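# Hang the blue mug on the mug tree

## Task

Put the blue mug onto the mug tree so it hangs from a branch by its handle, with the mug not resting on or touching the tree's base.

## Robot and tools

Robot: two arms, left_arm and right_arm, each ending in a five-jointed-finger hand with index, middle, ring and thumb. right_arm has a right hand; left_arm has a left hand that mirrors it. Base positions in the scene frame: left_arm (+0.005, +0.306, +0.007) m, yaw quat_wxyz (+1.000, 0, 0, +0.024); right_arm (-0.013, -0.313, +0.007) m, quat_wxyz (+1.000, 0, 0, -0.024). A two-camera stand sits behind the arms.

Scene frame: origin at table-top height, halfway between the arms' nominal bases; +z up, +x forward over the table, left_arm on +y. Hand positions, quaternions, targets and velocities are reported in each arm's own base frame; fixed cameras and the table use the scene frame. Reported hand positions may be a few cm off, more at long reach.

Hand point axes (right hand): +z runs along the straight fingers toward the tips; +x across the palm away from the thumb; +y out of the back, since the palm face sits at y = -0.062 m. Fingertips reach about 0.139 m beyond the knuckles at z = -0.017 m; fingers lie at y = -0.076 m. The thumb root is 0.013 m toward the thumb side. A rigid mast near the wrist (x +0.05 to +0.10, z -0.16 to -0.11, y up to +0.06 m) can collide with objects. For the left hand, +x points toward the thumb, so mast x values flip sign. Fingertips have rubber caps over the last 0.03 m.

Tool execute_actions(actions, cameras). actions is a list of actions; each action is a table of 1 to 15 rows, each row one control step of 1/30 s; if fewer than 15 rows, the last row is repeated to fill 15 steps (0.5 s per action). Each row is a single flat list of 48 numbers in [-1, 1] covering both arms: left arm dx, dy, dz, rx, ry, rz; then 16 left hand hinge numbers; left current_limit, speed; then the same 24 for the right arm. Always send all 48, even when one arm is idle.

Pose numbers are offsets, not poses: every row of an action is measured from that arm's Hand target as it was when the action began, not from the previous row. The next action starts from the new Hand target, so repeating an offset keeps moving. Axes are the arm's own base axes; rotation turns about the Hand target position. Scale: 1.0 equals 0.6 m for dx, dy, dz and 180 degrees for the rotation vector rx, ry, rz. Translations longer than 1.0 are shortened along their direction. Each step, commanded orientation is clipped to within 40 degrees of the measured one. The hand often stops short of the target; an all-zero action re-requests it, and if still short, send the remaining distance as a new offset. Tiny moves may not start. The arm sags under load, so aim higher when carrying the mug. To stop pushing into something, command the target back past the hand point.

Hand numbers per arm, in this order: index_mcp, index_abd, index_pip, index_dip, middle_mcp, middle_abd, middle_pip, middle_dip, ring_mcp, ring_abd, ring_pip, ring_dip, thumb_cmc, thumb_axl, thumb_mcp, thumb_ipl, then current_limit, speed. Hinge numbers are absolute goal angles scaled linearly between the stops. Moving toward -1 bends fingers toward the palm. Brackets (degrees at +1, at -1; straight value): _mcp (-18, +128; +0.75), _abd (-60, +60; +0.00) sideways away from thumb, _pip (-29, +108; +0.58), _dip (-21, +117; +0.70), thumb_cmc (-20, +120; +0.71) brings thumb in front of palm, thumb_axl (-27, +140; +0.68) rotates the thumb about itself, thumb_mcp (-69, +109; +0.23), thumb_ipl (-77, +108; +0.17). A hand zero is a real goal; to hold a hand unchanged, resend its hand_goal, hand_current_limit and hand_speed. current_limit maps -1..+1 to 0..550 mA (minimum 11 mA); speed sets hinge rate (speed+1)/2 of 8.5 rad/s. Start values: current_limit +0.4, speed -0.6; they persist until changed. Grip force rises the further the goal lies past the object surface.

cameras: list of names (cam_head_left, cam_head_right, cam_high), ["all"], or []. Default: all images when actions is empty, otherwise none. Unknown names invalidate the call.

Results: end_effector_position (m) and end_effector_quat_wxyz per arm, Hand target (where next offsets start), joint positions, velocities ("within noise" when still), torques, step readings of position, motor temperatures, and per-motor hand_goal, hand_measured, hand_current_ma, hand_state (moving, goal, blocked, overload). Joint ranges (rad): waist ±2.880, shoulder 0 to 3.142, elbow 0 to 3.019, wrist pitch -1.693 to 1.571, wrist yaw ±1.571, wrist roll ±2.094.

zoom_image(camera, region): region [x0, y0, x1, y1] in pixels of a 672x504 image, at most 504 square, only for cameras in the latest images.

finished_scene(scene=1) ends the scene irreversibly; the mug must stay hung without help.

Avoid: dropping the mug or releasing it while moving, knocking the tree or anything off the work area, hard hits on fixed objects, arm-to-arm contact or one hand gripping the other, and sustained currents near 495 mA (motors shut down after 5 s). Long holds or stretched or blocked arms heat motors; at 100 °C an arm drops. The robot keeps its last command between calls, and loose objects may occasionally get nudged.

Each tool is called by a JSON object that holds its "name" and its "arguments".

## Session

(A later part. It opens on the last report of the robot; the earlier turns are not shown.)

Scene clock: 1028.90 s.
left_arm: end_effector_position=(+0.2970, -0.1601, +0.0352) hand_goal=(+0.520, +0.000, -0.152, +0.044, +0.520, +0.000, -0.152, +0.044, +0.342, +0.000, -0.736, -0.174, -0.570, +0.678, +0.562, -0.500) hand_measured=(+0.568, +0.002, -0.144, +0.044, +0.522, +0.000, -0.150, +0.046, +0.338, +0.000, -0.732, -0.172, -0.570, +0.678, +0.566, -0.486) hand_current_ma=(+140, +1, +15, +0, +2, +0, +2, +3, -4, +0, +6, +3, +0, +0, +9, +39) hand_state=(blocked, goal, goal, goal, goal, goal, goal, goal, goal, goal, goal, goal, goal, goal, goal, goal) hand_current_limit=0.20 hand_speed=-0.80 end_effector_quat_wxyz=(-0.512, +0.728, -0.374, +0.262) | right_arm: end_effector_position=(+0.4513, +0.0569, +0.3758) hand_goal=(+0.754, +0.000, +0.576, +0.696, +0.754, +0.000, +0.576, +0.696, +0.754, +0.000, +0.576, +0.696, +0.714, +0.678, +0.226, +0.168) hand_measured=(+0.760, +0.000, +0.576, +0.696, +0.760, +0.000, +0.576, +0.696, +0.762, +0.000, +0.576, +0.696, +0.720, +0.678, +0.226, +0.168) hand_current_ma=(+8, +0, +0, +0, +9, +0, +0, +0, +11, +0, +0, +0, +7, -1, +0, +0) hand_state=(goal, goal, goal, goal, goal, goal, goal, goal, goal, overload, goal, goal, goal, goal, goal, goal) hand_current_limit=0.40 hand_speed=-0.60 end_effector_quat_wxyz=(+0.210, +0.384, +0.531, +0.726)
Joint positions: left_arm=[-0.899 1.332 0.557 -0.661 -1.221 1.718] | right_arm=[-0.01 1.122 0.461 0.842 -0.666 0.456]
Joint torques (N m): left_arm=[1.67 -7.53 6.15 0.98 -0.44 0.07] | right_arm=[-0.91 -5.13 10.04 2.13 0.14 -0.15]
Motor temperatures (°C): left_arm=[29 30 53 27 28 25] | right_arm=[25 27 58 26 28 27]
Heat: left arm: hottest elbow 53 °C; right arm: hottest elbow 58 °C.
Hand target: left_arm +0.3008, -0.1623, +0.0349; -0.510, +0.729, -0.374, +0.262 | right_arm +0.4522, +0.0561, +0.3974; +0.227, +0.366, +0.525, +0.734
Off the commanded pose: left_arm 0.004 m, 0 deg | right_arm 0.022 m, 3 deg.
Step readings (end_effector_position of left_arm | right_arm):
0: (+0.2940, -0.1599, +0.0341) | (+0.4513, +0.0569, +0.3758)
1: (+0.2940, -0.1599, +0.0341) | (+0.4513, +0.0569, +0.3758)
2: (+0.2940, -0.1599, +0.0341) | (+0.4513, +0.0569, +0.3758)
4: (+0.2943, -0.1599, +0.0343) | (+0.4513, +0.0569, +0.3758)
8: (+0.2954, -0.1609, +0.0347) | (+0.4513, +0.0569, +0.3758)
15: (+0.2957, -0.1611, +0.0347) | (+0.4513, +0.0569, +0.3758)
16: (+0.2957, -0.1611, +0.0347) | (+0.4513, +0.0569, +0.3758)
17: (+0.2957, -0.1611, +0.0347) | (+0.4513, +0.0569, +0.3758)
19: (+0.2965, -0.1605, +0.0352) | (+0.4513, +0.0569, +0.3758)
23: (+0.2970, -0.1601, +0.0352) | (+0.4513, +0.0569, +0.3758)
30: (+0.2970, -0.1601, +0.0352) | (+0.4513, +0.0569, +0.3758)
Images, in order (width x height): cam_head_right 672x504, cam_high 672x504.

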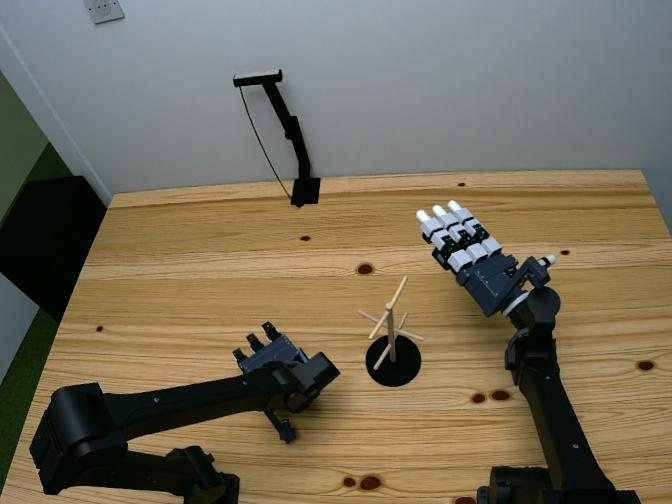

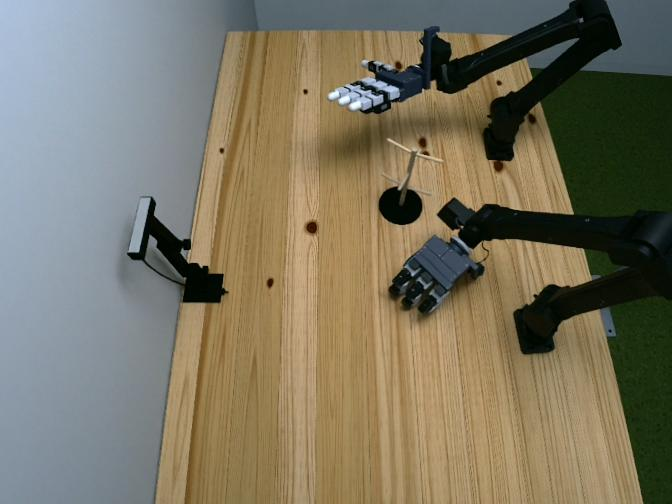

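{"name": "execute_actions", "arguments": {"actions": [[[0,0,0,0,0,0,0.52,0,-0.153,0.043,0.44,0,-0.153,0.043,0.342,0,-0.737,-0.174,-0.571,0.678,0.562,-0.6,0.2,-0.8,0,0,0,0,0,0,0.754,0,0.576,0.696,0.754,0,0.576,0.696,0.754,0,0.576,0.696,0.714,0.678,0.226,0.168,0.4,-0.6]]], "cameras": ["cam_high","cam_head_right"]}}

{"name": "zoom_image", "arguments": {"camera": "cam_high", "region": [375, 220, 495, 330]}}

{"name": "zoom_image", "arguments": {"camera": "cam_head_right", "region": [220, 300, 360, 440]}}

Scene clock: 1036.67 s.
left_arm: end_effector_position=(+0.2975, -0.1596, +0.0358) hand_goal=(+0.520, +0.000, -0.152, +0.044, +0.440, +0.000, -0.152, +0.044, +0.342, +0.000, -0.736, -0.174, -0.570, +0.678, +0.562, -0.600) hand_measured=(+0.548, +0.002, -0.142, +0.044, +0.502, +0.002, -0.136, +0.046, +0.338, +0.000, -0.732, -0.172, -0.570, +0.678, +0.568, -0.588) hand_current_ma=(+69, +1, +15, +1, +201, +1, +30, +3, -4, +0, +6, +3, +0, +0, +12, +29) hand_state=(blocked, goal, goal, goal, blocked, goal, goal, goal, goal, goal, goal, goal, goal, goal, goal, goal) hand_current_limit=0.20 hand_speed=-0.80 end_effector_quat_wxyz=(-0.513, +0.727, -0.374, +0.262) | right_arm: end_effector_position=(+0.4513, +0.0569, +0.3758) hand_goal=(+0.754, +0.000, +0.576, +0.696, +0.754, +0.000, +0.576, +0.696, +0.754, +0.000, +0.576, +0.696, +0.714, +0.678, +0.226, +0.168) hand_measured=(+0.760, +0.000, +0.576, +0.696, +0.760, +0.000, +0.576, +0.696, +0.762, +0.000, +0.576, +0.696, +0.720, +0.678, +0.226, +0.168) hand_current_ma=(+8, +0, +0, +0, +9, +0, +0, +0, +11, +0, +0, +0, +7, -1, +0, +0) hand_state=(goal, goal, goal, goal, goal, goal, goal, goal, goal, overload, goal, goal, goal, goal, goal, goal) hand_current_limit=0.40 hand_speed=-0.60 end_effector_quat_wxyz=(+0.210, +0.384, +0.531, +0.726)
Joint positions: left_arm=[-0.898 1.332 0.557 -0.661 -1.225 1.718] | right_arm=[-0.01 1.122 0.461 0.842 -0.666 0.456]
Joint torques (N m): left_arm=[1.73 -7.59 6.16 0.99 -0.31 0.07] | right_arm=[-0.73 -5.36 10.09 2.1 0.13 -0.16]
Motor temperatures (°C): left_arm=[29 31 52 27 28 25] | right_arm=[25 27 58 26 28 27]
Heat: left arm: hottest elbow 52 °C; right arm: hottest elbow 58 °C.
Hand target: left_arm +0.3008, -0.1623, +0.0349; -0.510, +0.729, -0.374, +0.262 | right_arm +0.4522, +0.0561, +0.3974; +0.227, +0.366, +0.525, +0.734
Off the commanded pose: left_arm 0.004 m, 0 deg | right_arm 0.022 m, 3 deg.
Step readings (end_effector_position of left_arm | right_arm):
0: (+0.2970, -0.1601, +0.0352) | (+0.4513, +0.0569, +0.3758)
1: (+0.2970, -0.1601, +0.0352) | (+0.4513, +0.0569, +0.3758)
2: (+0.2970, -0.1601, +0.0352) | (+0.4513, +0.0569, +0.3758)
4: (+0.2973, -0.1598, +0.0356) | (+0.4513, +0.0569, +0.3758)
8: (+0.2975, -0.1596, +0.0358) | (+0.4513, +0.0569, +0.3758)
15: (+0.2975, -0.1596, +0.0358) | (+0.4513, +0.0569, +0.3758)
Images, in order (width x height): cam_head_right 672x504, cam_high 672x504.

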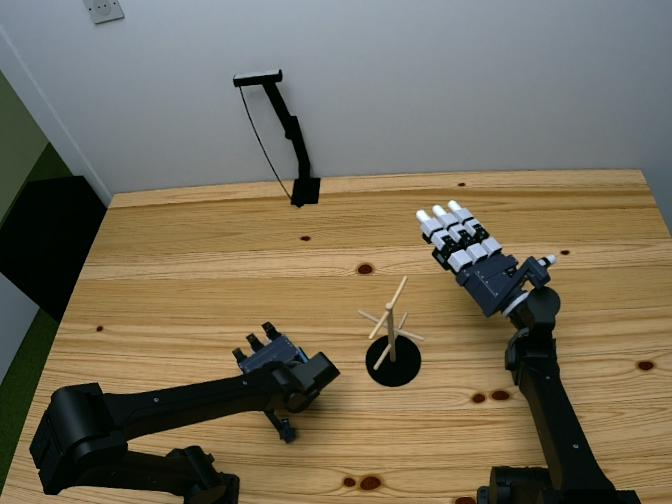

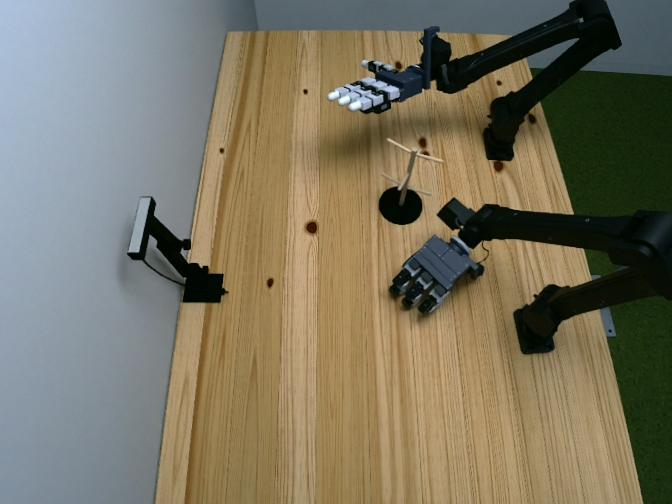

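Scaled by 4.200 from the camera's 672x504 image, which has a finer 960x720 frame.

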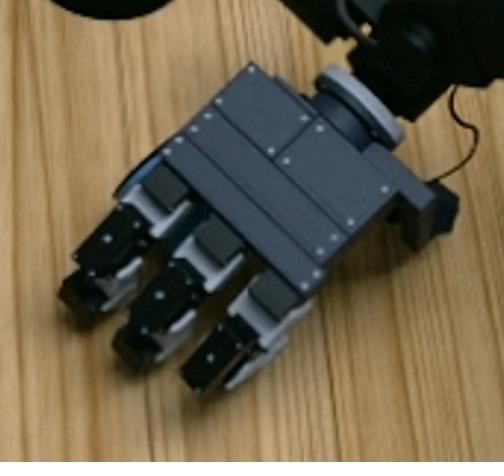

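Scaled by 3.600 from the camera's 672x504 image, which has a finer 960x720 frame.

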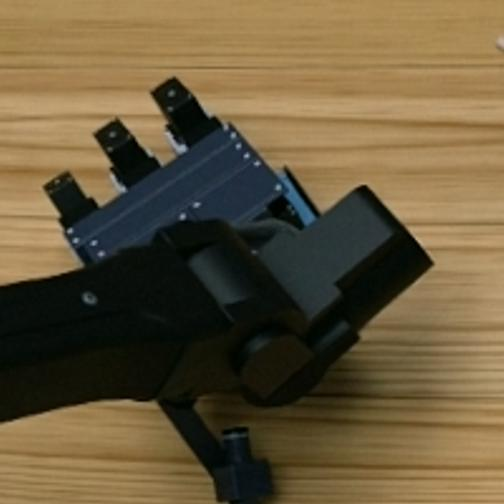

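{"name": "execute_actions", "arguments": {"actions": [[[0,0,0,0,0,0,0.5,0,-0.153,0.043,0.45,0,-0.153,0.043,0.342,0,-0.737,-0.174,-0.571,0.678,0.53,-0.7,0.2,-0.8,0,0,0,0,0,0,0.754,0,0.576,0.696,0.754,0,0.576,0.696,0.754,0,0.576,0.696,0.714,0.678,0.226,0.168,0.4,-0.6]]], "cameras": []}}

Scene clock: 1045.23 s.
left_arm: end_effector_position=(+0.2979, -0.1596, +0.0359) hand_goal=(+0.500, +0.000, -0.152, +0.044, +0.450, +0.000, -0.152, +0.044, +0.342, +0.000, -0.736, -0.174, -0.570, +0.678, +0.530, -0.700) hand_measured=(+0.542, +0.002, -0.142, +0.046, +0.494, +0.002, -0.136, +0.046, +0.338, +0.000, -0.732, -0.172, -0.570, +0.678, +0.536, -0.688) hand_current_ma=(+118, +1, +19, +2, +127, +1, +30, +3, -4, +0, +6, +3, +1, +0, +10, +33) hand_state=(blocked, goal, goal, goal, blocked, goal, goal, goal, goal, goal, goal, goal, goal, goal, goal, goal) hand_current_limit=0.20 hand_speed=-0.80 end_effector_quat_wxyz=(-0.513, +0.727, -0.373, +0.262) | right_arm: end_effector_position=(+0.4513, +0.0569, +0.3758) hand_goal=(+0.754, +0.000, +0.576, +0.696, +0.754, +0.000, +0.576, +0.696, +0.754, +0.000, +0.576, +0.696, +0.714, +0.678, +0.226, +0.168) hand_measured=(+0.760, +0.000, +0.576, +0.696, +0.760, +0.000, +0.576, +0.696, +0.762, +0.000, +0.576, +0.696, +0.720, +0.678, +0.226, +0.168) hand_current_ma=(+8, +0, +0, +0, +9, +0, +0, +0, +11, +0, +0, +0, +7, -1, +0, +0) hand_state=(goal, goal, goal, goal, goal, goal, goal, goal, goal, overload, goal, goal, goal, goal, goal, goal) hand_current_limit=0.40 hand_speed=-0.60 end_effector_quat_wxyz=(+0.210, +0.384, +0.531, +0.726)
Joint positions: left_arm=[-0.897 1.332 0.557 -0.659 -1.225 1.718] | right_arm=[-0.01 1.122 0.461 0.842 -0.666 0.456]
Joint torques (N m): left_arm=[1.61 -7.53 6.15 0.94 -0.27 0.07] | right_arm=[-0.79 -5.3 10.04 2.17 0.13 -0.14]
Motor temperatures (°C): left_arm=[29 31 52 27 27 25] | right_arm=[25 27 58 26 28 27]
Heat: left arm: hottest elbow 52 °C; right arm: hottest elbow 58 °C.
Hand target: left_arm +0.3007, -0.1624, +0.0349; -0.510, +0.729, -0.374, +0.262 | right_arm +0.4522, +0.0561, +0.3974; +0.227, +0.366, +0.525, +0.734
Off the commanded pose: left_arm 0.004 m, 0 deg | right_arm 0.022 m, 3 deg.
Step readings (end_effector_position of left_arm | right_arm):
0: (+0.2975, -0.1596, +0.0358) | (+0.4513, +0.0569, +0.3758)
1: (+0.2975, -0.1596, +0.0358) | (+0.4513, +0.0569, +0.3758)
2: (+0.2975, -0.1596, +0.0358) | (+0.4513, +0.0569, +0.3758)
4: (+0.2976, -0.1594, +0.0358) | (+0.4513, +0.0569, +0.3758)
8: (+0.2979, -0.1596, +0.0359) | (+0.4513, +0.0569, +0.3758)
15: (+0.2979, -0.1596, +0.0359) | (+0.4513, +0.0569, +0.3758)
No camera images: "cameras" was empty.

{"name": "execute_actions", "arguments": {"actions": [[[0,0,0,0,0,0,0.5,0,-0.153,0.043,0.45,0,-0.153,0.043,0.342,0,-0.737,-0.174,-0.571,0.678,0.43,-0.7,0.2,-0.8,0,0,0,0,0,0,0.754,0,0.576,0.696,0.754,0,0.576,0.696,0.754,0,0.576,0.696,0.714,0.678,0.226,0.168,0.4,-0.6]]], "cameras": ["cam_high","cam_head_right","cam_head_left"]}}

{"name": "zoom_image", "arguments": {"camera": "cam_head_right", "region": [260, 320, 360, 420]}}

{"name": "zoom_image", "arguments": {"camera": "cam_high", "region": [375, 240, 455, 320]}}

Scene clock: 1061.23 s.
left_arm: end_effector_position=(+0.2979, -0.1596, +0.0359) hand_goal=(+0.500, +0.000, -0.152, +0.044, +0.450, +0.000, -0.152, +0.044, +0.342, +0.000, -0.736, -0.174, -0.570, +0.678, +0.430, -0.700) hand_measured=(+0.542, +0.002, -0.142, +0.046, +0.494, +0.002, -0.136, +0.046, +0.338, +0.000, -0.732, -0.172, -0.570, +0.678, +0.440, -0.688) hand_current_ma=(+118, +1, +19, +2, +127, +1, +30, +3, -4, +0, +6, +3, +0, +0, +25, +29) hand_state=(blocked, goal, goal, goal, blocked, goal, goal, goal, goal, goal, goal, goal, goal, goal, goal, goal) hand_current_limit=0.20 hand_speed=-0.80 end_effector_quat_wxyz=(-0.513, +0.727, -0.373, +0.262) | right_arm: end_effector_position=(+0.4513, +0.0569, +0.3758) hand_goal=(+0.754, +0.000, +0.576, +0.696, +0.754, +0.000, +0.576, +0.696, +0.754, +0.000, +0.576, +0.696, +0.714, +0.678, +0.226, +0.168) hand_measured=(+0.760, +0.000, +0.576, +0.696, +0.760, +0.000, +0.576, +0.696, +0.762, +0.000, +0.576, +0.696, +0.720, +0.678, +0.226, +0.168) hand_current_ma=(+8, +0, +0, +0, +9, +0, +0, +0, +11, +0, +0, +0, +7, -1, +0, +0) hand_state=(goal, goal, goal, goal, goal, goal, goal, goal, goal, overload, goal, goal, goal, goal, goal, goal) hand_current_limit=0.40 hand_speed=-0.60 end_effector_quat_wxyz=(+0.210, +0.384, +0.531, +0.726)
Joint positions: left_arm=[-0.897 1.332 0.557 -0.659 -1.225 1.718] | right_arm=[-0.01 1.122 0.461 0.842 -0.666 0.456]
Joint torques (N m): left_arm=[1.67 -7.59 6.13 0.95 -0.27 0.08] | right_arm=[-0.91 -5.13 10.03 2.1 0.11 -0.13]
Motor temperatures (°C): left_arm=[29 31 51 27 27 25] | right_arm=[25 27 58 26 28 27]
Heat: left arm: hottest elbow 51 °C; right arm: hottest elbow 58 °C.
Hand target: left_arm +0.3007, -0.1624, +0.0349; -0.510, +0.729, -0.374, +0.262 | right_arm +0.4522, +0.0561, +0.3974; +0.227, +0.366, +0.525, +0.734
Off the commanded pose: left_arm 0.004 m, 0 deg | right_arm 0.022 m, 3 deg.
Step readings (end_effector_position of left_arm | right_arm):
0: (+0.2979, -0.1596, +0.0359) | (+0.4513, +0.0569, +0.3758)
1: (+0.2979, -0.1596, +0.0359) | (+0.4513, +0.0569, +0.3758)
2: (+0.2979, -0.1596, +0.0359) | (+0.4513, +0.0569, +0.3758)
4: (+0.2979, -0.1596, +0.0359) | (+0.4513, +0.0569, +0.3758)
8: (+0.2979, -0.1596, +0.0359) | (+0.4513, +0.0569, +0.3758)
15: (+0.2979, -0.1596, +0.0359) | (+0.4513, +0.0569, +0.3758)

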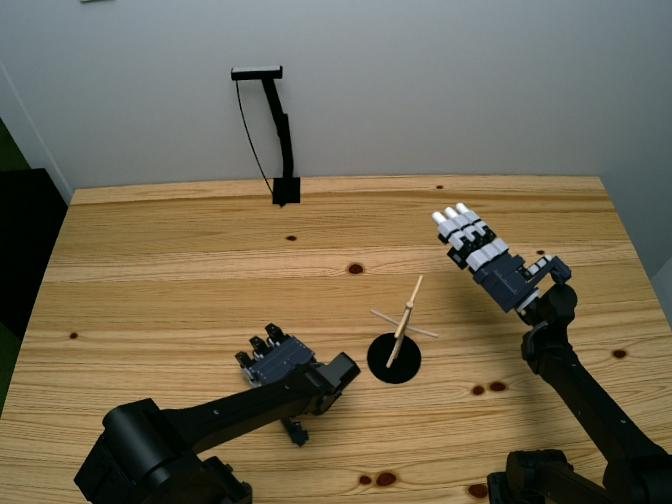

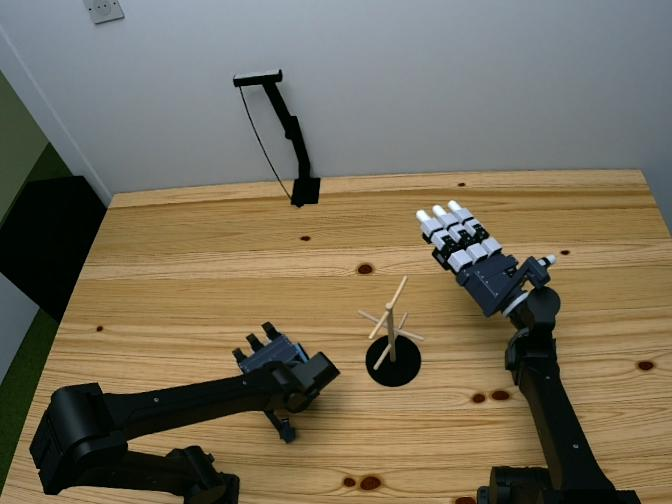

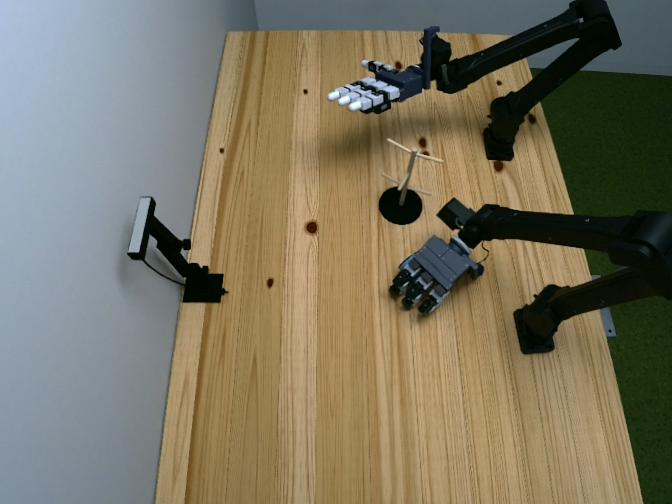

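Scaled by 5.040 from the camera's 672x504 image, which has a finer 960x720 frame.

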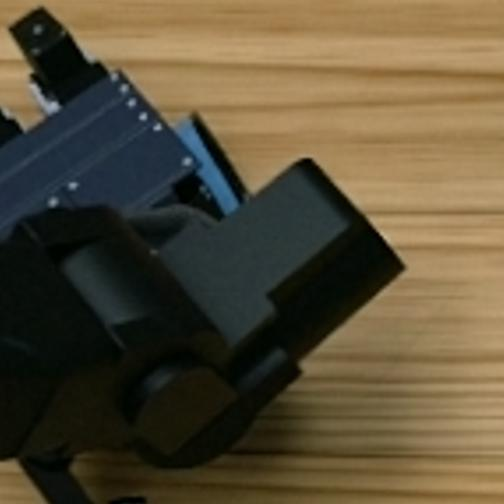

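Scaled by 6.300 from the camera's 672x504 image, which has a finer 960x720 frame.

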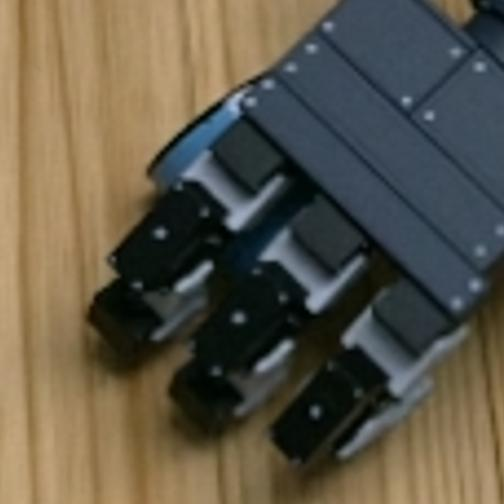

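{"name": "execute_actions", "arguments": {"actions": [[[0,0,0,0,0,0,0.5,0,-0.153,0.043,0.45,0,-0.153,0.043,0.342,0,-0.737,-0.174,-0.571,0.678,0.3,-0.7,0.2,-0.8,0,0,0,0,0,0,0.754,0,0.576,0.696,0.754,0,0.576,0.696,0.754,0,0.576,0.696,0.714,0.678,0.226,0.168,0.4,-0.6]]], "cameras": []}}

Scene clock: 1071.27 s.
left_arm: end_effector_position=(+0.2979, -0.1596, +0.0359) hand_goal=(+0.500, +0.000, -0.152, +0.044, +0.450, +0.000, -0.152, +0.044, +0.342, +0.000, -0.736, -0.174, -0.570, +0.678, +0.300, -0.700) hand_measured=(+0.542, +0.002, -0.140, +0.046, +0.494, +0.002, -0.136, +0.046, +0.338, +0.000, -0.732, -0.172, -0.570, +0.678, +0.342, -0.688) hand_current_ma=(+118, +1, +22, +2, +127, +1, +30, +3, -4, +0, +6, +3, +0, +0, +156, +34) hand_state=(blocked, goal, goal, goal, blocked, goal, goal, goal, goal, goal, goal, goal, goal, goal, blocked, goal) hand_current_limit=0.20 hand_speed=-0.80 end_effector_quat_wxyz=(-0.513, +0.727, -0.373, +0.262) | right_arm: end_effector_position=(+0.4513, +0.0569, +0.3758) hand_goal=(+0.754, +0.000, +0.576, +0.696, +0.754, +0.000, +0.576, +0.696, +0.754, +0.000, +0.576, +0.696, +0.714, +0.678, +0.226, +0.168) hand_measured=(+0.760, +0.000, +0.576, +0.696, +0.760, +0.000, +0.576, +0.696, +0.762, +0.000, +0.576, +0.696, +0.720, +0.678, +0.226, +0.168) hand_current_ma=(+8, +0, +0, +0, +9, +0, +0, +0, +11, +0, +0, +0, +7, -1, +0, +0) hand_state=(goal, goal, goal, goal, goal, goal, goal, goal, goal, overload, goal, goal, goal, goal, goal, goal) hand_current_limit=0.40 hand_speed=-0.60 end_effector_quat_wxyz=(+0.210, +0.384, +0.531, +0.726)
Joint positions: left_arm=[-0.897 1.332 0.557 -0.659 -1.225 1.718] | right_arm=[-0.01 1.122 0.461 0.842 -0.666 0.456]
Joint torques (N m): left_arm=[1.61 -7.53 6.13 0.95 -0.28 0.07] | right_arm=[-0.67 -5.19 10 2.14 0.12 -0.14]
Motor temperatures (°C): left_arm=[29 31 50 27 27 25] | right_arm=[25 27 58 26 28 27]
Heat: left arm: hottest elbow 50 °C; right arm: hottest elbow 58 °C.
Hand target: left_arm +0.3007, -0.1624, +0.0349; -0.510, +0.729, -0.374, +0.262 | right_arm +0.4522, +0.0561, +0.3974; +0.227, +0.366, +0.525, +0.734
Off the commanded pose: left_arm 0.004 m, 0 deg | right_arm 0.022 m, 3 deg.
Step readings (end_effector_position of left_arm | right_arm):
0: (+0.2979, -0.1596, +0.0359) | (+0.4513, +0.0569, +0.3758)
1: (+0.2979, -0.1596, +0.0359) | (+0.4513, +0.0569, +0.3758)
2: (+0.2979, -0.1596, +0.0359) | (+0.4513, +0.0569, +0.3758)
4: (+0.2979, -0.1596, +0.0359) | (+0.4513, +0.0569, +0.3758)
8: (+0.2979, -0.1596, +0.0359) | (+0.4513, +0.0569, +0.3758)
15: (+0.2979, -0.1596, +0.0359) | (+0.4513, +0.0569, +0.3758)
No camera images: "cameras" was empty.

{"name": "execute_actions", "arguments": {"actions": [[[0,0,0,0,0,0,0.44,0,-0.18,0.02,0.4,0,-0.18,0.02,0.342,0,-0.737,-0.174,-0.571,0.678,0.24,-0.74,0.35,-0.85,0,0,0,0,0,0,0.754,0,0.576,0.696,0.754,0,0.576,0.696,0.754,0,0.576,0.696,0.714,0.678,0.226,0.168,0.4,-0.6]]], "cameras": ["cam_high","cam_head_right"]}}

{"name": "zoom_image", "arguments": {"camera": "cam_head_right", "region": [260, 320, 360, 420]}}

{"name": "zoom_image", "arguments": {"camera": "cam_high", "region": [375, 240, 455, 320]}}

Scene clock: 1084.33 s.
left_arm: end_effector_position=(+0.2977, -0.1597, +0.0357) hand_goal=(+0.440, +0.000, -0.180, +0.020, +0.400, +0.000, -0.180, +0.020, +0.342, +0.000, -0.736, -0.174, -0.570, +0.678, +0.240, -0.740) hand_measured=(+0.542, +0.002, -0.140, +0.038, +0.396, +0.002, -0.176, +0.024, +0.338, +0.000, -0.732, -0.172, -0.574, +0.678, +0.336, -0.692) hand_current_ma=(+371, +2, +105, +39, -4, +1, +5, +4, -4, +0, +6, +3, -4, +0, +371, +193) hand_state=(blocked, goal, blocked, goal, goal, goal, goal, goal, goal, goal, goal, goal, goal, goal, blocked, blocked) hand_current_limit=0.35 hand_speed=-0.85 end_effector_quat_wxyz=(-0.513, +0.727, -0.373, +0.262) | right_arm: end_effector_position=(+0.4513, +0.0569, +0.3758) hand_goal=(+0.754, +0.000, +0.576, +0.696, +0.754, +0.000, +0.576, +0.696, +0.754, +0.000, +0.576, +0.696, +0.714, +0.678, +0.226, +0.168) hand_measured=(+0.760, +0.000, +0.576, +0.696, +0.760, +0.000, +0.576, +0.696, +0.762, +0.000, +0.576, +0.696, +0.720, +0.678, +0.226, +0.168) hand_current_ma=(+8, +0, +0, +0, +9, +0, +0, +0, +11, +0, +0, +0, +7, -1, +0, +0) hand_state=(goal, goal, goal, goal, goal, goal, goal, goal, goal, overload, goal, goal, goal, goal, goal, goal) hand_current_limit=0.40 hand_speed=-0.60 end_effector_quat_wxyz=(+0.210, +0.384, +0.531, +0.726)
Joint positions: left_arm=[-0.897 1.332 0.557 -0.659 -1.224 1.718] | right_arm=[-0.01 1.122 0.461 0.842 -0.666 0.456]
Joint torques (N m): left_arm=[1.61 -7.65 6.15 0.96 -0.31 0.07] | right_arm=[-0.73 -5.19 9.96 2.14 0.13 -0.14]
Motor temperatures (°C): left_arm=[29 31 50 27 27 25] | right_arm=[25 27 58 26 28 27]
Heat: left arm: hottest elbow 50 °C; right arm: hottest elbow 58 °C.
Hand target: left_arm +0.3007, -0.1624, +0.0349; -0.510, +0.729, -0.374, +0.262 | right_arm +0.4522, +0.0561, +0.3974; +0.227, +0.366, +0.525, +0.734
Off the commanded pose: left_arm 0.004 m, 0 deg | right_arm 0.022 m, 3 deg.
Step readings (end_effector_position of left_arm | right_arm):
0: (+0.2979, -0.1596, +0.0359) | (+0.4513, +0.0569, +0.3758)
1: (+0.2979, -0.1596, +0.0359) | (+0.4513, +0.0569, +0.3758)
2: (+0.2979, -0.1596, +0.0359) | (+0.4513, +0.0569, +0.3758)
4: (+0.2977, -0.1597, +0.0357) | (+0.4513, +0.0569, +0.3758)
8: (+0.2977, -0.1597, +0.0357) | (+0.4513, +0.0569, +0.3758)
15: (+0.2977, -0.1597, +0.0357) | (+0.4513, +0.0569, +0.3758)
Images, in order (width x height): cam_head_right 672x504, cam_high 672x504.

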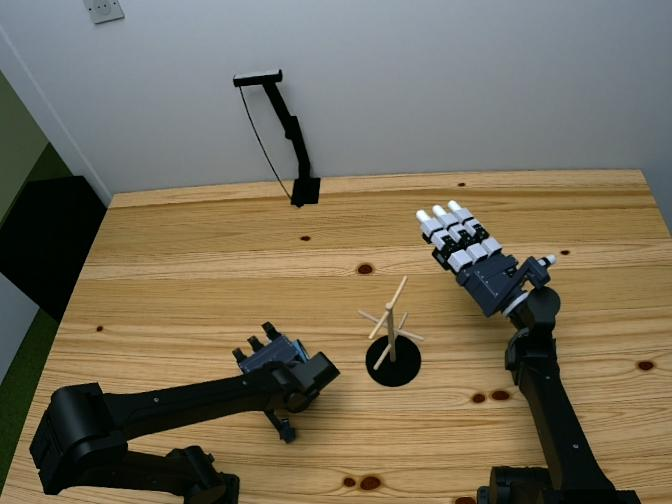

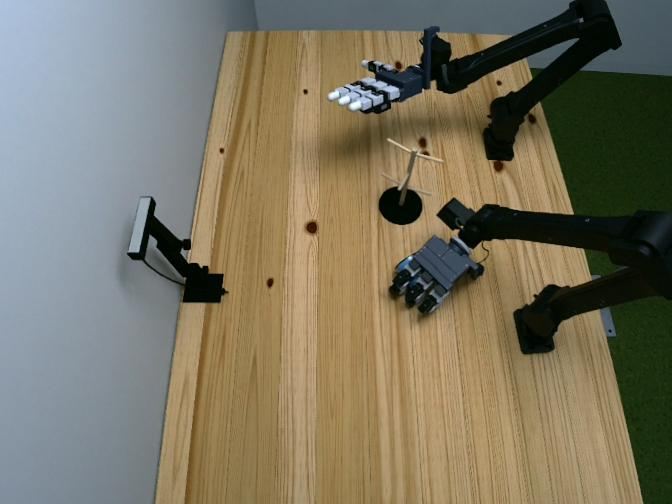

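Scaled by 5.040 from the camera's 672x504 image, which has a finer 960x720 frame.

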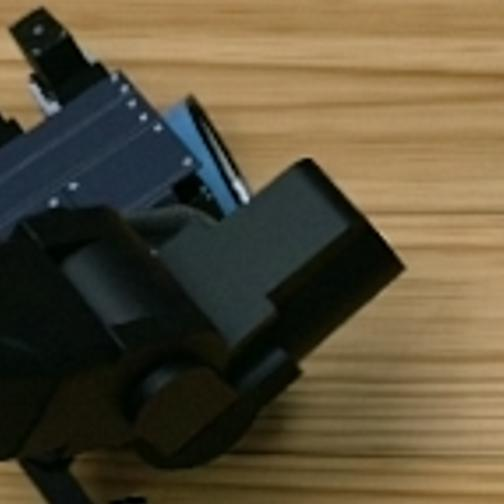

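Scaled by 6.300 from the camera's 672x504 image, which has a finer 960x720 frame.

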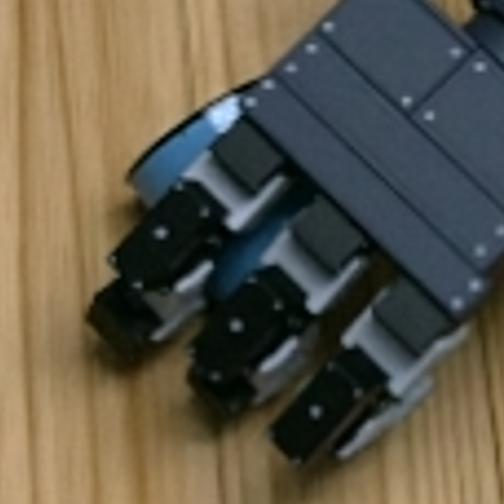

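{"name": "execute_actions", "arguments": {"actions": [[[0,0,0,0,0,0,0.685,0,-0.153,0.043,0.685,0,-0.153,0.043,0.342,0,-0.737,-0.174,-0.571,0.678,0.562,-0.049,0.4,-0.7,0,0,0,0,0,0,0.754,0,0.576,0.696,0.754,0,0.576,0.696,0.754,0,0.576,0.696,0.714,0.678,0.226,0.168,0.4,-0.6]],[[0,0,0.1,0,0,0,0.685,0,-0.153,0.043,0.685,0,-0.153,0.043,0.342,0,-0.737,-0.174,-0.571,0.678,0.562,-0.049,0.4,-0.7,0,0,0,0,0,0,0.754,0,0.576,0.696,0.754,0,0.576,0.696,0.754,0,0.576,0.696,0.714,0.678,0.226,0.168,0.4,-0.6]],[[-0.05,0.12,0.15,0,0,0,0.685,0,-0.153,0.043,0.685,0,-0.153,0.043,0.342,0,-0.737,-0.174,-0.571,0.678,0.562,-0.049,0.4,-0.7,0,0,0,0,0,0,0.754,0,0.576,0.696,0.754,0,0.576,0.696,0.754,0,0.576,0.696,0.714,0.678,0.226,0.168,0.4,-0.6]]], "cameras": ["all"]}}

{"name": "zoom_image", "arguments": {"camera": "cam_head_right", "region": [250, 320, 350, 420]}}

{"name": "zoom_image", "arguments": {"camera": "cam_head_left", "region": [250, 320, 350, 420]}}

{"name": "zoom_image", "arguments": {"camera": "cam_high", "region": [375, 220, 475, 320]}}

Scene clock: 1105.50 s.
left_arm: end_effector_position=(+0.2664, -0.0845, +0.1716) hand_goal=(+0.686, +0.000, -0.152, +0.044, +0.686, +0.000, -0.152, +0.044, +0.342, +0.000, -0.736, -0.174, -0.570, +0.678, +0.562, -0.048) hand_measured=(+0.676, +0.000, -0.154, +0.042, +0.676, +0.002, -0.154, +0.042, +0.338, +0.000, -0.732, -0.172, -0.570, +0.678, +0.558, -0.050) hand_current_ma=(-17, +1, -3, -3, -21, +1, -3, -3, -5, +0, +5, +3, +0, +0, -9, -5) hand_state=(goal, goal, goal, goal, goal, goal, goal, goal, goal, goal, goal, goal, goal, goal, goal, goal) hand_current_limit=0.40 hand_speed=-0.70 end_effector_quat_wxyz=(-0.513, +0.729, -0.376, +0.253) | right_arm: end_effector_position=(+0.4513, +0.0569, +0.3758) hand_goal=(+0.754, +0.000, +0.576, +0.696, +0.754, +0.000, +0.576, +0.696, +0.754, +0.000, +0.576, +0.696, +0.714, +0.678, +0.226, +0.168) hand_measured=(+0.760, +0.000, +0.576, +0.696, +0.760, +0.000, +0.576, +0.696, +0.762, +0.000, +0.576, +0.696, +0.720, +0.678, +0.226, +0.168) hand_current_ma=(+8, +0, +0, +0, +9, +0, +0, +0, +11, +0, +0, +0, +7, -1, +0, +0) hand_state=(goal, goal, goal, goal, goal, goal, goal, goal, goal, overload, goal, goal, goal, goal, goal, goal) hand_current_limit=0.40 hand_speed=-0.60 end_effector_quat_wxyz=(+0.210, +0.384, +0.531, +0.726)
Joint positions: left_arm=[-0.783 0.789 0.613 -1.006 -1.187 2.005] | right_arm=[-0.01 1.122 0.461 0.842 -0.666 0.456]
Joint torques (N m): left_arm=[0.67 -3.19 10.51 0.39 -0.53 0.07] | right_arm=[-0.62 -5.36 9.98 2.15 0.12 -0.14]
Motor temperatures (°C): left_arm=[29 31 50 27 27 25] | right_arm=[25 27 58 26 28 27]
Heat: left arm: hottest elbow 50 °C; right arm: hottest elbow 58 °C.
Hand target: left_arm +0.2708, -0.0903, +0.1849; -0.510, +0.729, -0.374, +0.262 | right_arm +0.4522, +0.0561, +0.3974; +0.227, +0.366, +0.525, +0.734
Off the commanded pose: left_arm 0.015 m, 1 deg | right_arm 0.022 m, 3 deg.
Step readings (end_effector_position of left_arm | right_arm):
0: (+0.2977, -0.1597, +0.0357) | (+0.4513, +0.0569, +0.3758)
1: (+0.2977, -0.1597, +0.0357) | (+0.4513, +0.0569, +0.3758)
2: (+0.2977, -0.1597, +0.0357) | (+0.4513, +0.0569, +0.3758)
4: (+0.2977, -0.1597, +0.0357) | (+0.4513, +0.0569, +0.3758)
8: (+0.2972, -0.1602, +0.0351) | (+0.4513, +0.0569, +0.3758)
15: (+0.2970, -0.1584, +0.0344) | (+0.4513, +0.0569, +0.3758)
16: (+0.2965, -0.1582, +0.0361) | (+0.4513, +0.0569, +0.3758)
17: (+0.2924, -0.1535, +0.0405) | (+0.4513, +0.0569, +0.3758)
19: (+0.2888, -0.1490, +0.0550) | (+0.4513, +0.0569, +0.3758)
23: (+0.2913, -0.1522, +0.0814) | (+0.4513, +0.0569, +0.3758)
30: (+0.2914, -0.1523, +0.0850) | (+0.4513, +0.0569, +0.3758)
31: (+0.2920, -0.1499, +0.0877) | (+0.4513, +0.0569, +0.3758)
32: (+0.2886, -0.1396, +0.0955) | (+0.4513, +0.0569, +0.3758)
34: (+0.2833, -0.1158, +0.1236) | (+0.4513, +0.0569, +0.3758)
38: (+0.2738, -0.0892, +0.1763) | (+0.4513, +0.0569, +0.3758)
45: (+0.2670, -0.0850, +0.1745) | (+0.4513, +0.0569, +0.3758)

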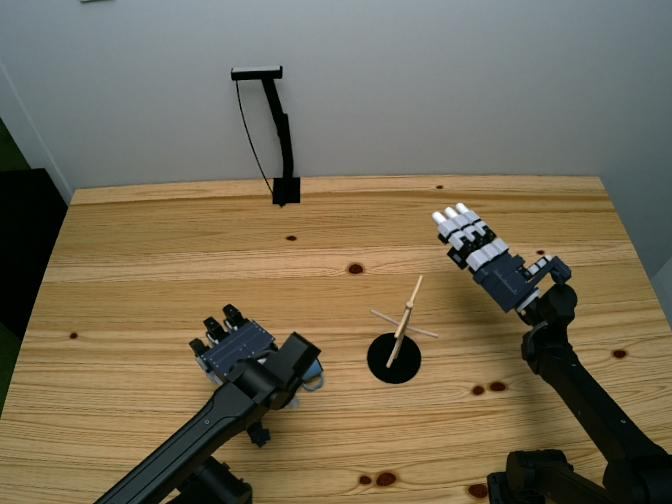

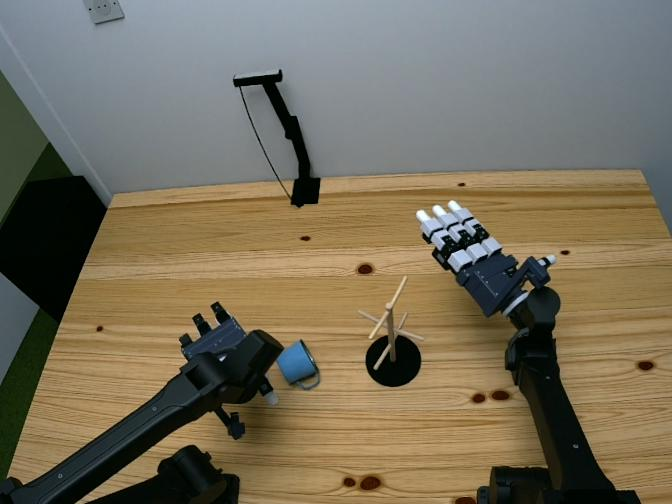

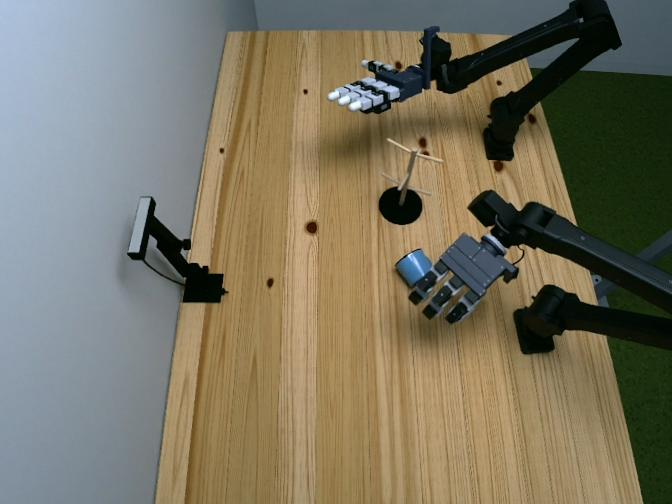

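Scaled by 5.040 from the camera's 672x504 image, which has a finer 960x720 frame.

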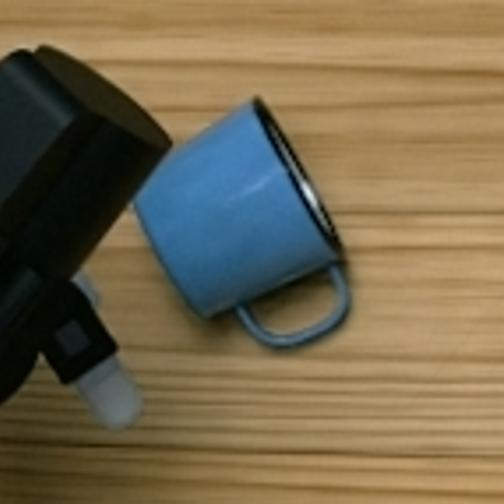

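Scaled by 5.040 from the camera's 672x504 image, which has a finer 960x720 frame.

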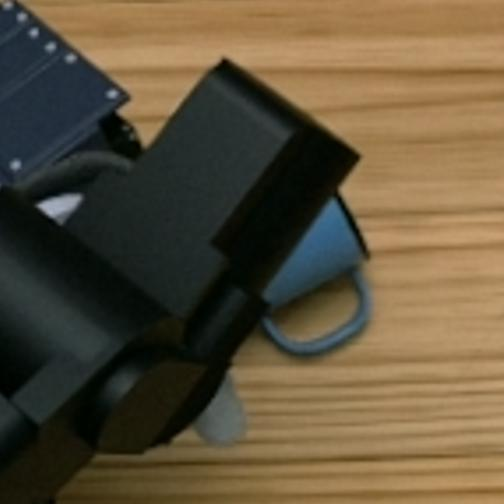

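Scaled by 5.040 from the camera's 672x504 image, which has a finer 960x720 frame.

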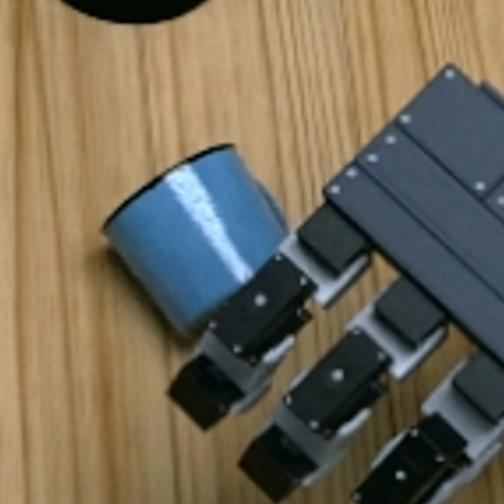

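{"name": "execute_actions", "arguments": {"actions": [[[0.096,-0.151,-0.055,0,0,-0.0333,0.89,0,-0.299,0.043,0.89,0,-0.299,0.043,0.342,0,-0.737,-0.174,-0.714,0.678,0.618,-0.049,0.4,-0.7,0,0,0,0,0,0,0.754,0,0.576,0.696,0.754,0,0.576,0.696,0.754,0,0.576,0.696,0.714,0.678,0.226,0.168,0.4,-0.6]]], "cameras": ["all"]}}

{"name": "zoom_image", "arguments": {"camera": "cam_high", "region": [365, 210, 465, 310]}}

{"name": "zoom_image", "arguments": {"camera": "cam_head_right", "region": [230, 290, 370, 430]}}

{"name": "zoom_image", "arguments": {"camera": "cam_head_left", "region": [230, 290, 370, 430]}}

Scene clock: 1217.00 s.
left_arm: end_effector_position=(+0.3130, -0.1698, +0.1295) hand_goal=(+0.890, +0.000, -0.298, +0.044, +0.890, +0.000, -0.298, +0.044, +0.342, +0.000, -0.736, -0.174, -0.714, +0.678, +0.618, -0.048) hand_measured=(+0.874, +0.000, -0.296, +0.042, +0.872, +0.000, -0.296, +0.042, +0.338, +0.000, -0.732, -0.172, -0.708, +0.678, +0.612, -0.050) hand_current_ma=(-36, +0, +2, -3, -41, +0, +2, -3, -5, +0, +5, +3, +9, +0, -13, -4) hand_state=(goal, goal, goal, goal, goal, goal, goal, goal, goal, goal, goal, goal, goal, goal, goal, goal) hand_current_limit=0.40 hand_speed=-0.70 end_effector_quat_wxyz=(-0.504, +0.703, -0.429, +0.260) | right_arm: end_effector_position=(+0.4513, +0.0569, +0.3758) hand_goal=(+0.754, +0.000, +0.576, +0.696, +0.754, +0.000, +0.576, +0.696, +0.754, +0.000, +0.576, +0.696, +0.714, +0.678, +0.226, +0.168) hand_measured=(+0.760, +0.000, +0.576, +0.696, +0.760, +0.000, +0.576, +0.696, +0.762, +0.000, +0.576, +0.696, +0.720, +0.678, +0.226, +0.168) hand_current_ma=(+8, +0, +0, +0, +9, +0, +0, +0, +11, +0, +0, +0, +7, -1, +0, +0) hand_state=(goal, goal, goal, goal, goal, goal, goal, goal, goal, overload, goal, goal, goal, goal, goal, goal) hand_current_limit=0.40 hand_speed=-0.60 end_effector_quat_wxyz=(+0.210, +0.384, +0.531, +0.726)
Joint positions: left_arm=[-0.86 1.124 0.688 -0.729 -1.172 2.08] | right_arm=[-0.01 1.122 0.461 0.842 -0.666 0.456]
Joint torques (N m): left_arm=[2.02 -8.64 10.39 1.91 -0.58 0.1] | right_arm=[-0.73 -5.19 10.06 2.09 0.12 -0.14]
Motor temperatures (°C): left_arm=[29 30 58 27 27 25] | right_arm=[25 27 59 26 28 27]
Heat: left arm: hottest elbow 58 °C; right arm: hottest elbow 59 °C.
Hand target: left_arm +0.3283, -0.1809, +0.1518; -0.496, +0.708, -0.412, +0.288 | right_arm +0.4522, +0.0561, +0.3974; +0.227, +0.366, +0.525, +0.734
Off the commanded pose: left_arm 0.029 m, 4 deg | right_arm 0.022 m, 3 deg.
joint sent to its limit (left arm) — joint 6 (wrist roll), upper limit. The joint targets still meet the commanded pose.
Step readings (end_effector_position of left_arm | right_arm):
0: (+0.2664, -0.0845, +0.1716) | (+0.4513, +0.0569, +0.3758)
1: (+0.2687, -0.0888, +0.1687) | (+0.4513, +0.0569, +0.3758)
2: (+0.2733, -0.1005, +0.1672) | (+0.4513, +0.0569, +0.3758)
4: (+0.2865, -0.1359, +0.1571) | (+0.4513, +0.0569, +0.3758)
8: (+0.3091, -0.1728, +0.1283) | (+0.4513, +0.0569, +0.3758)
15: (+0.3135, -0.1706, +0.1286) | (+0.4513, +0.0569, +0.3758)

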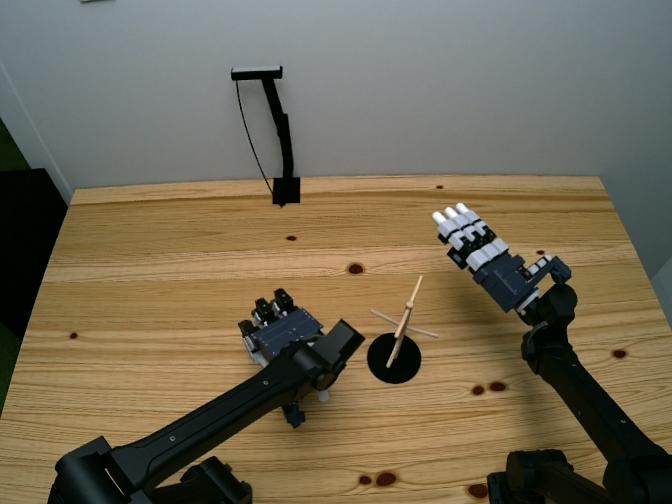

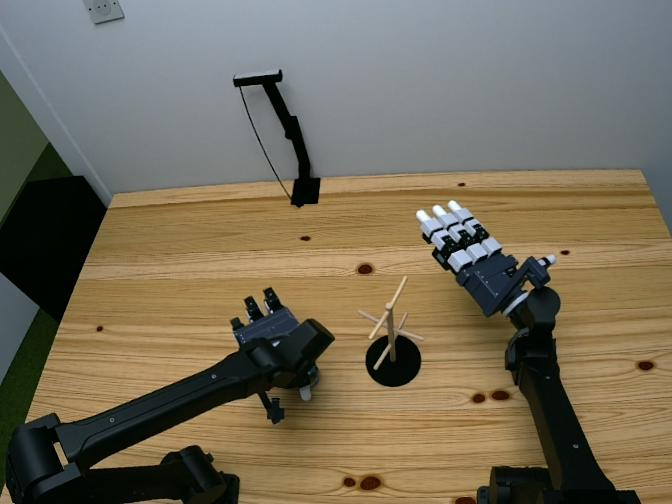

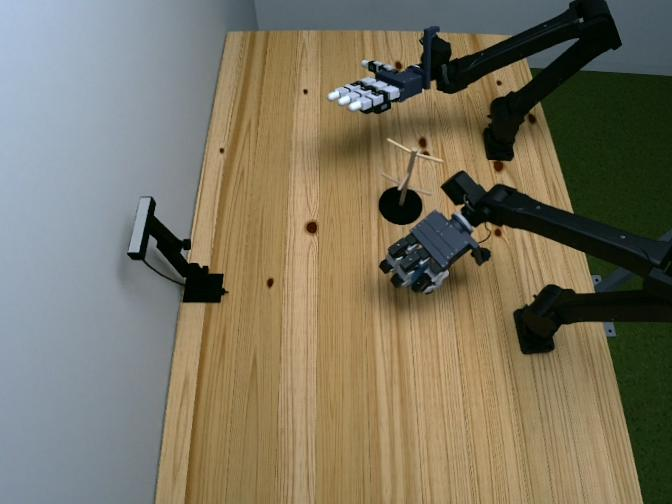

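Scaled by 5.040 from the camera's 672x504 image, which has a finer 960x720 frame.

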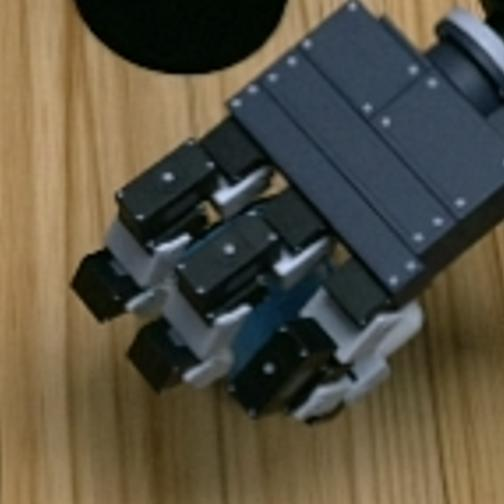

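Scaled by 3.600 from the camera's 672x504 image, which has a finer 960x720 frame.

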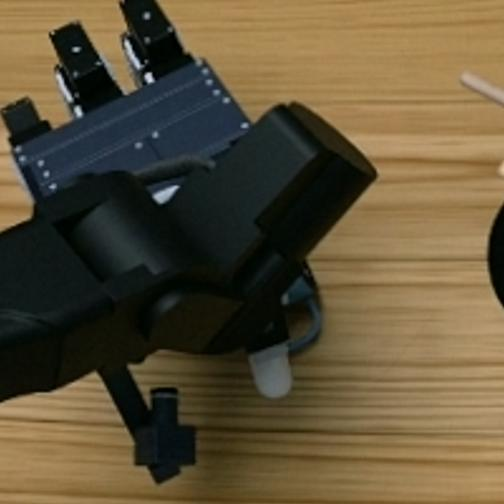

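Scaled by 3.600 from the camera's 672x504 image, which has a finer 960x720 frame.

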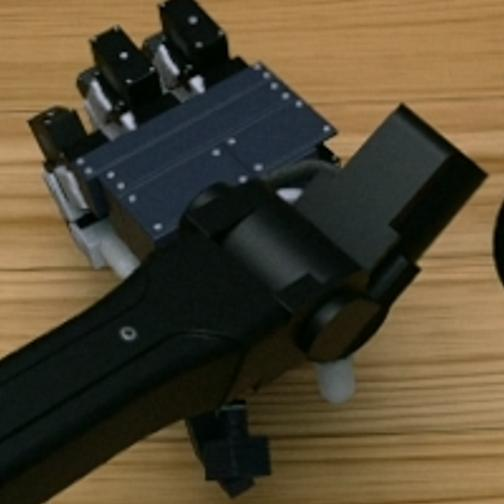

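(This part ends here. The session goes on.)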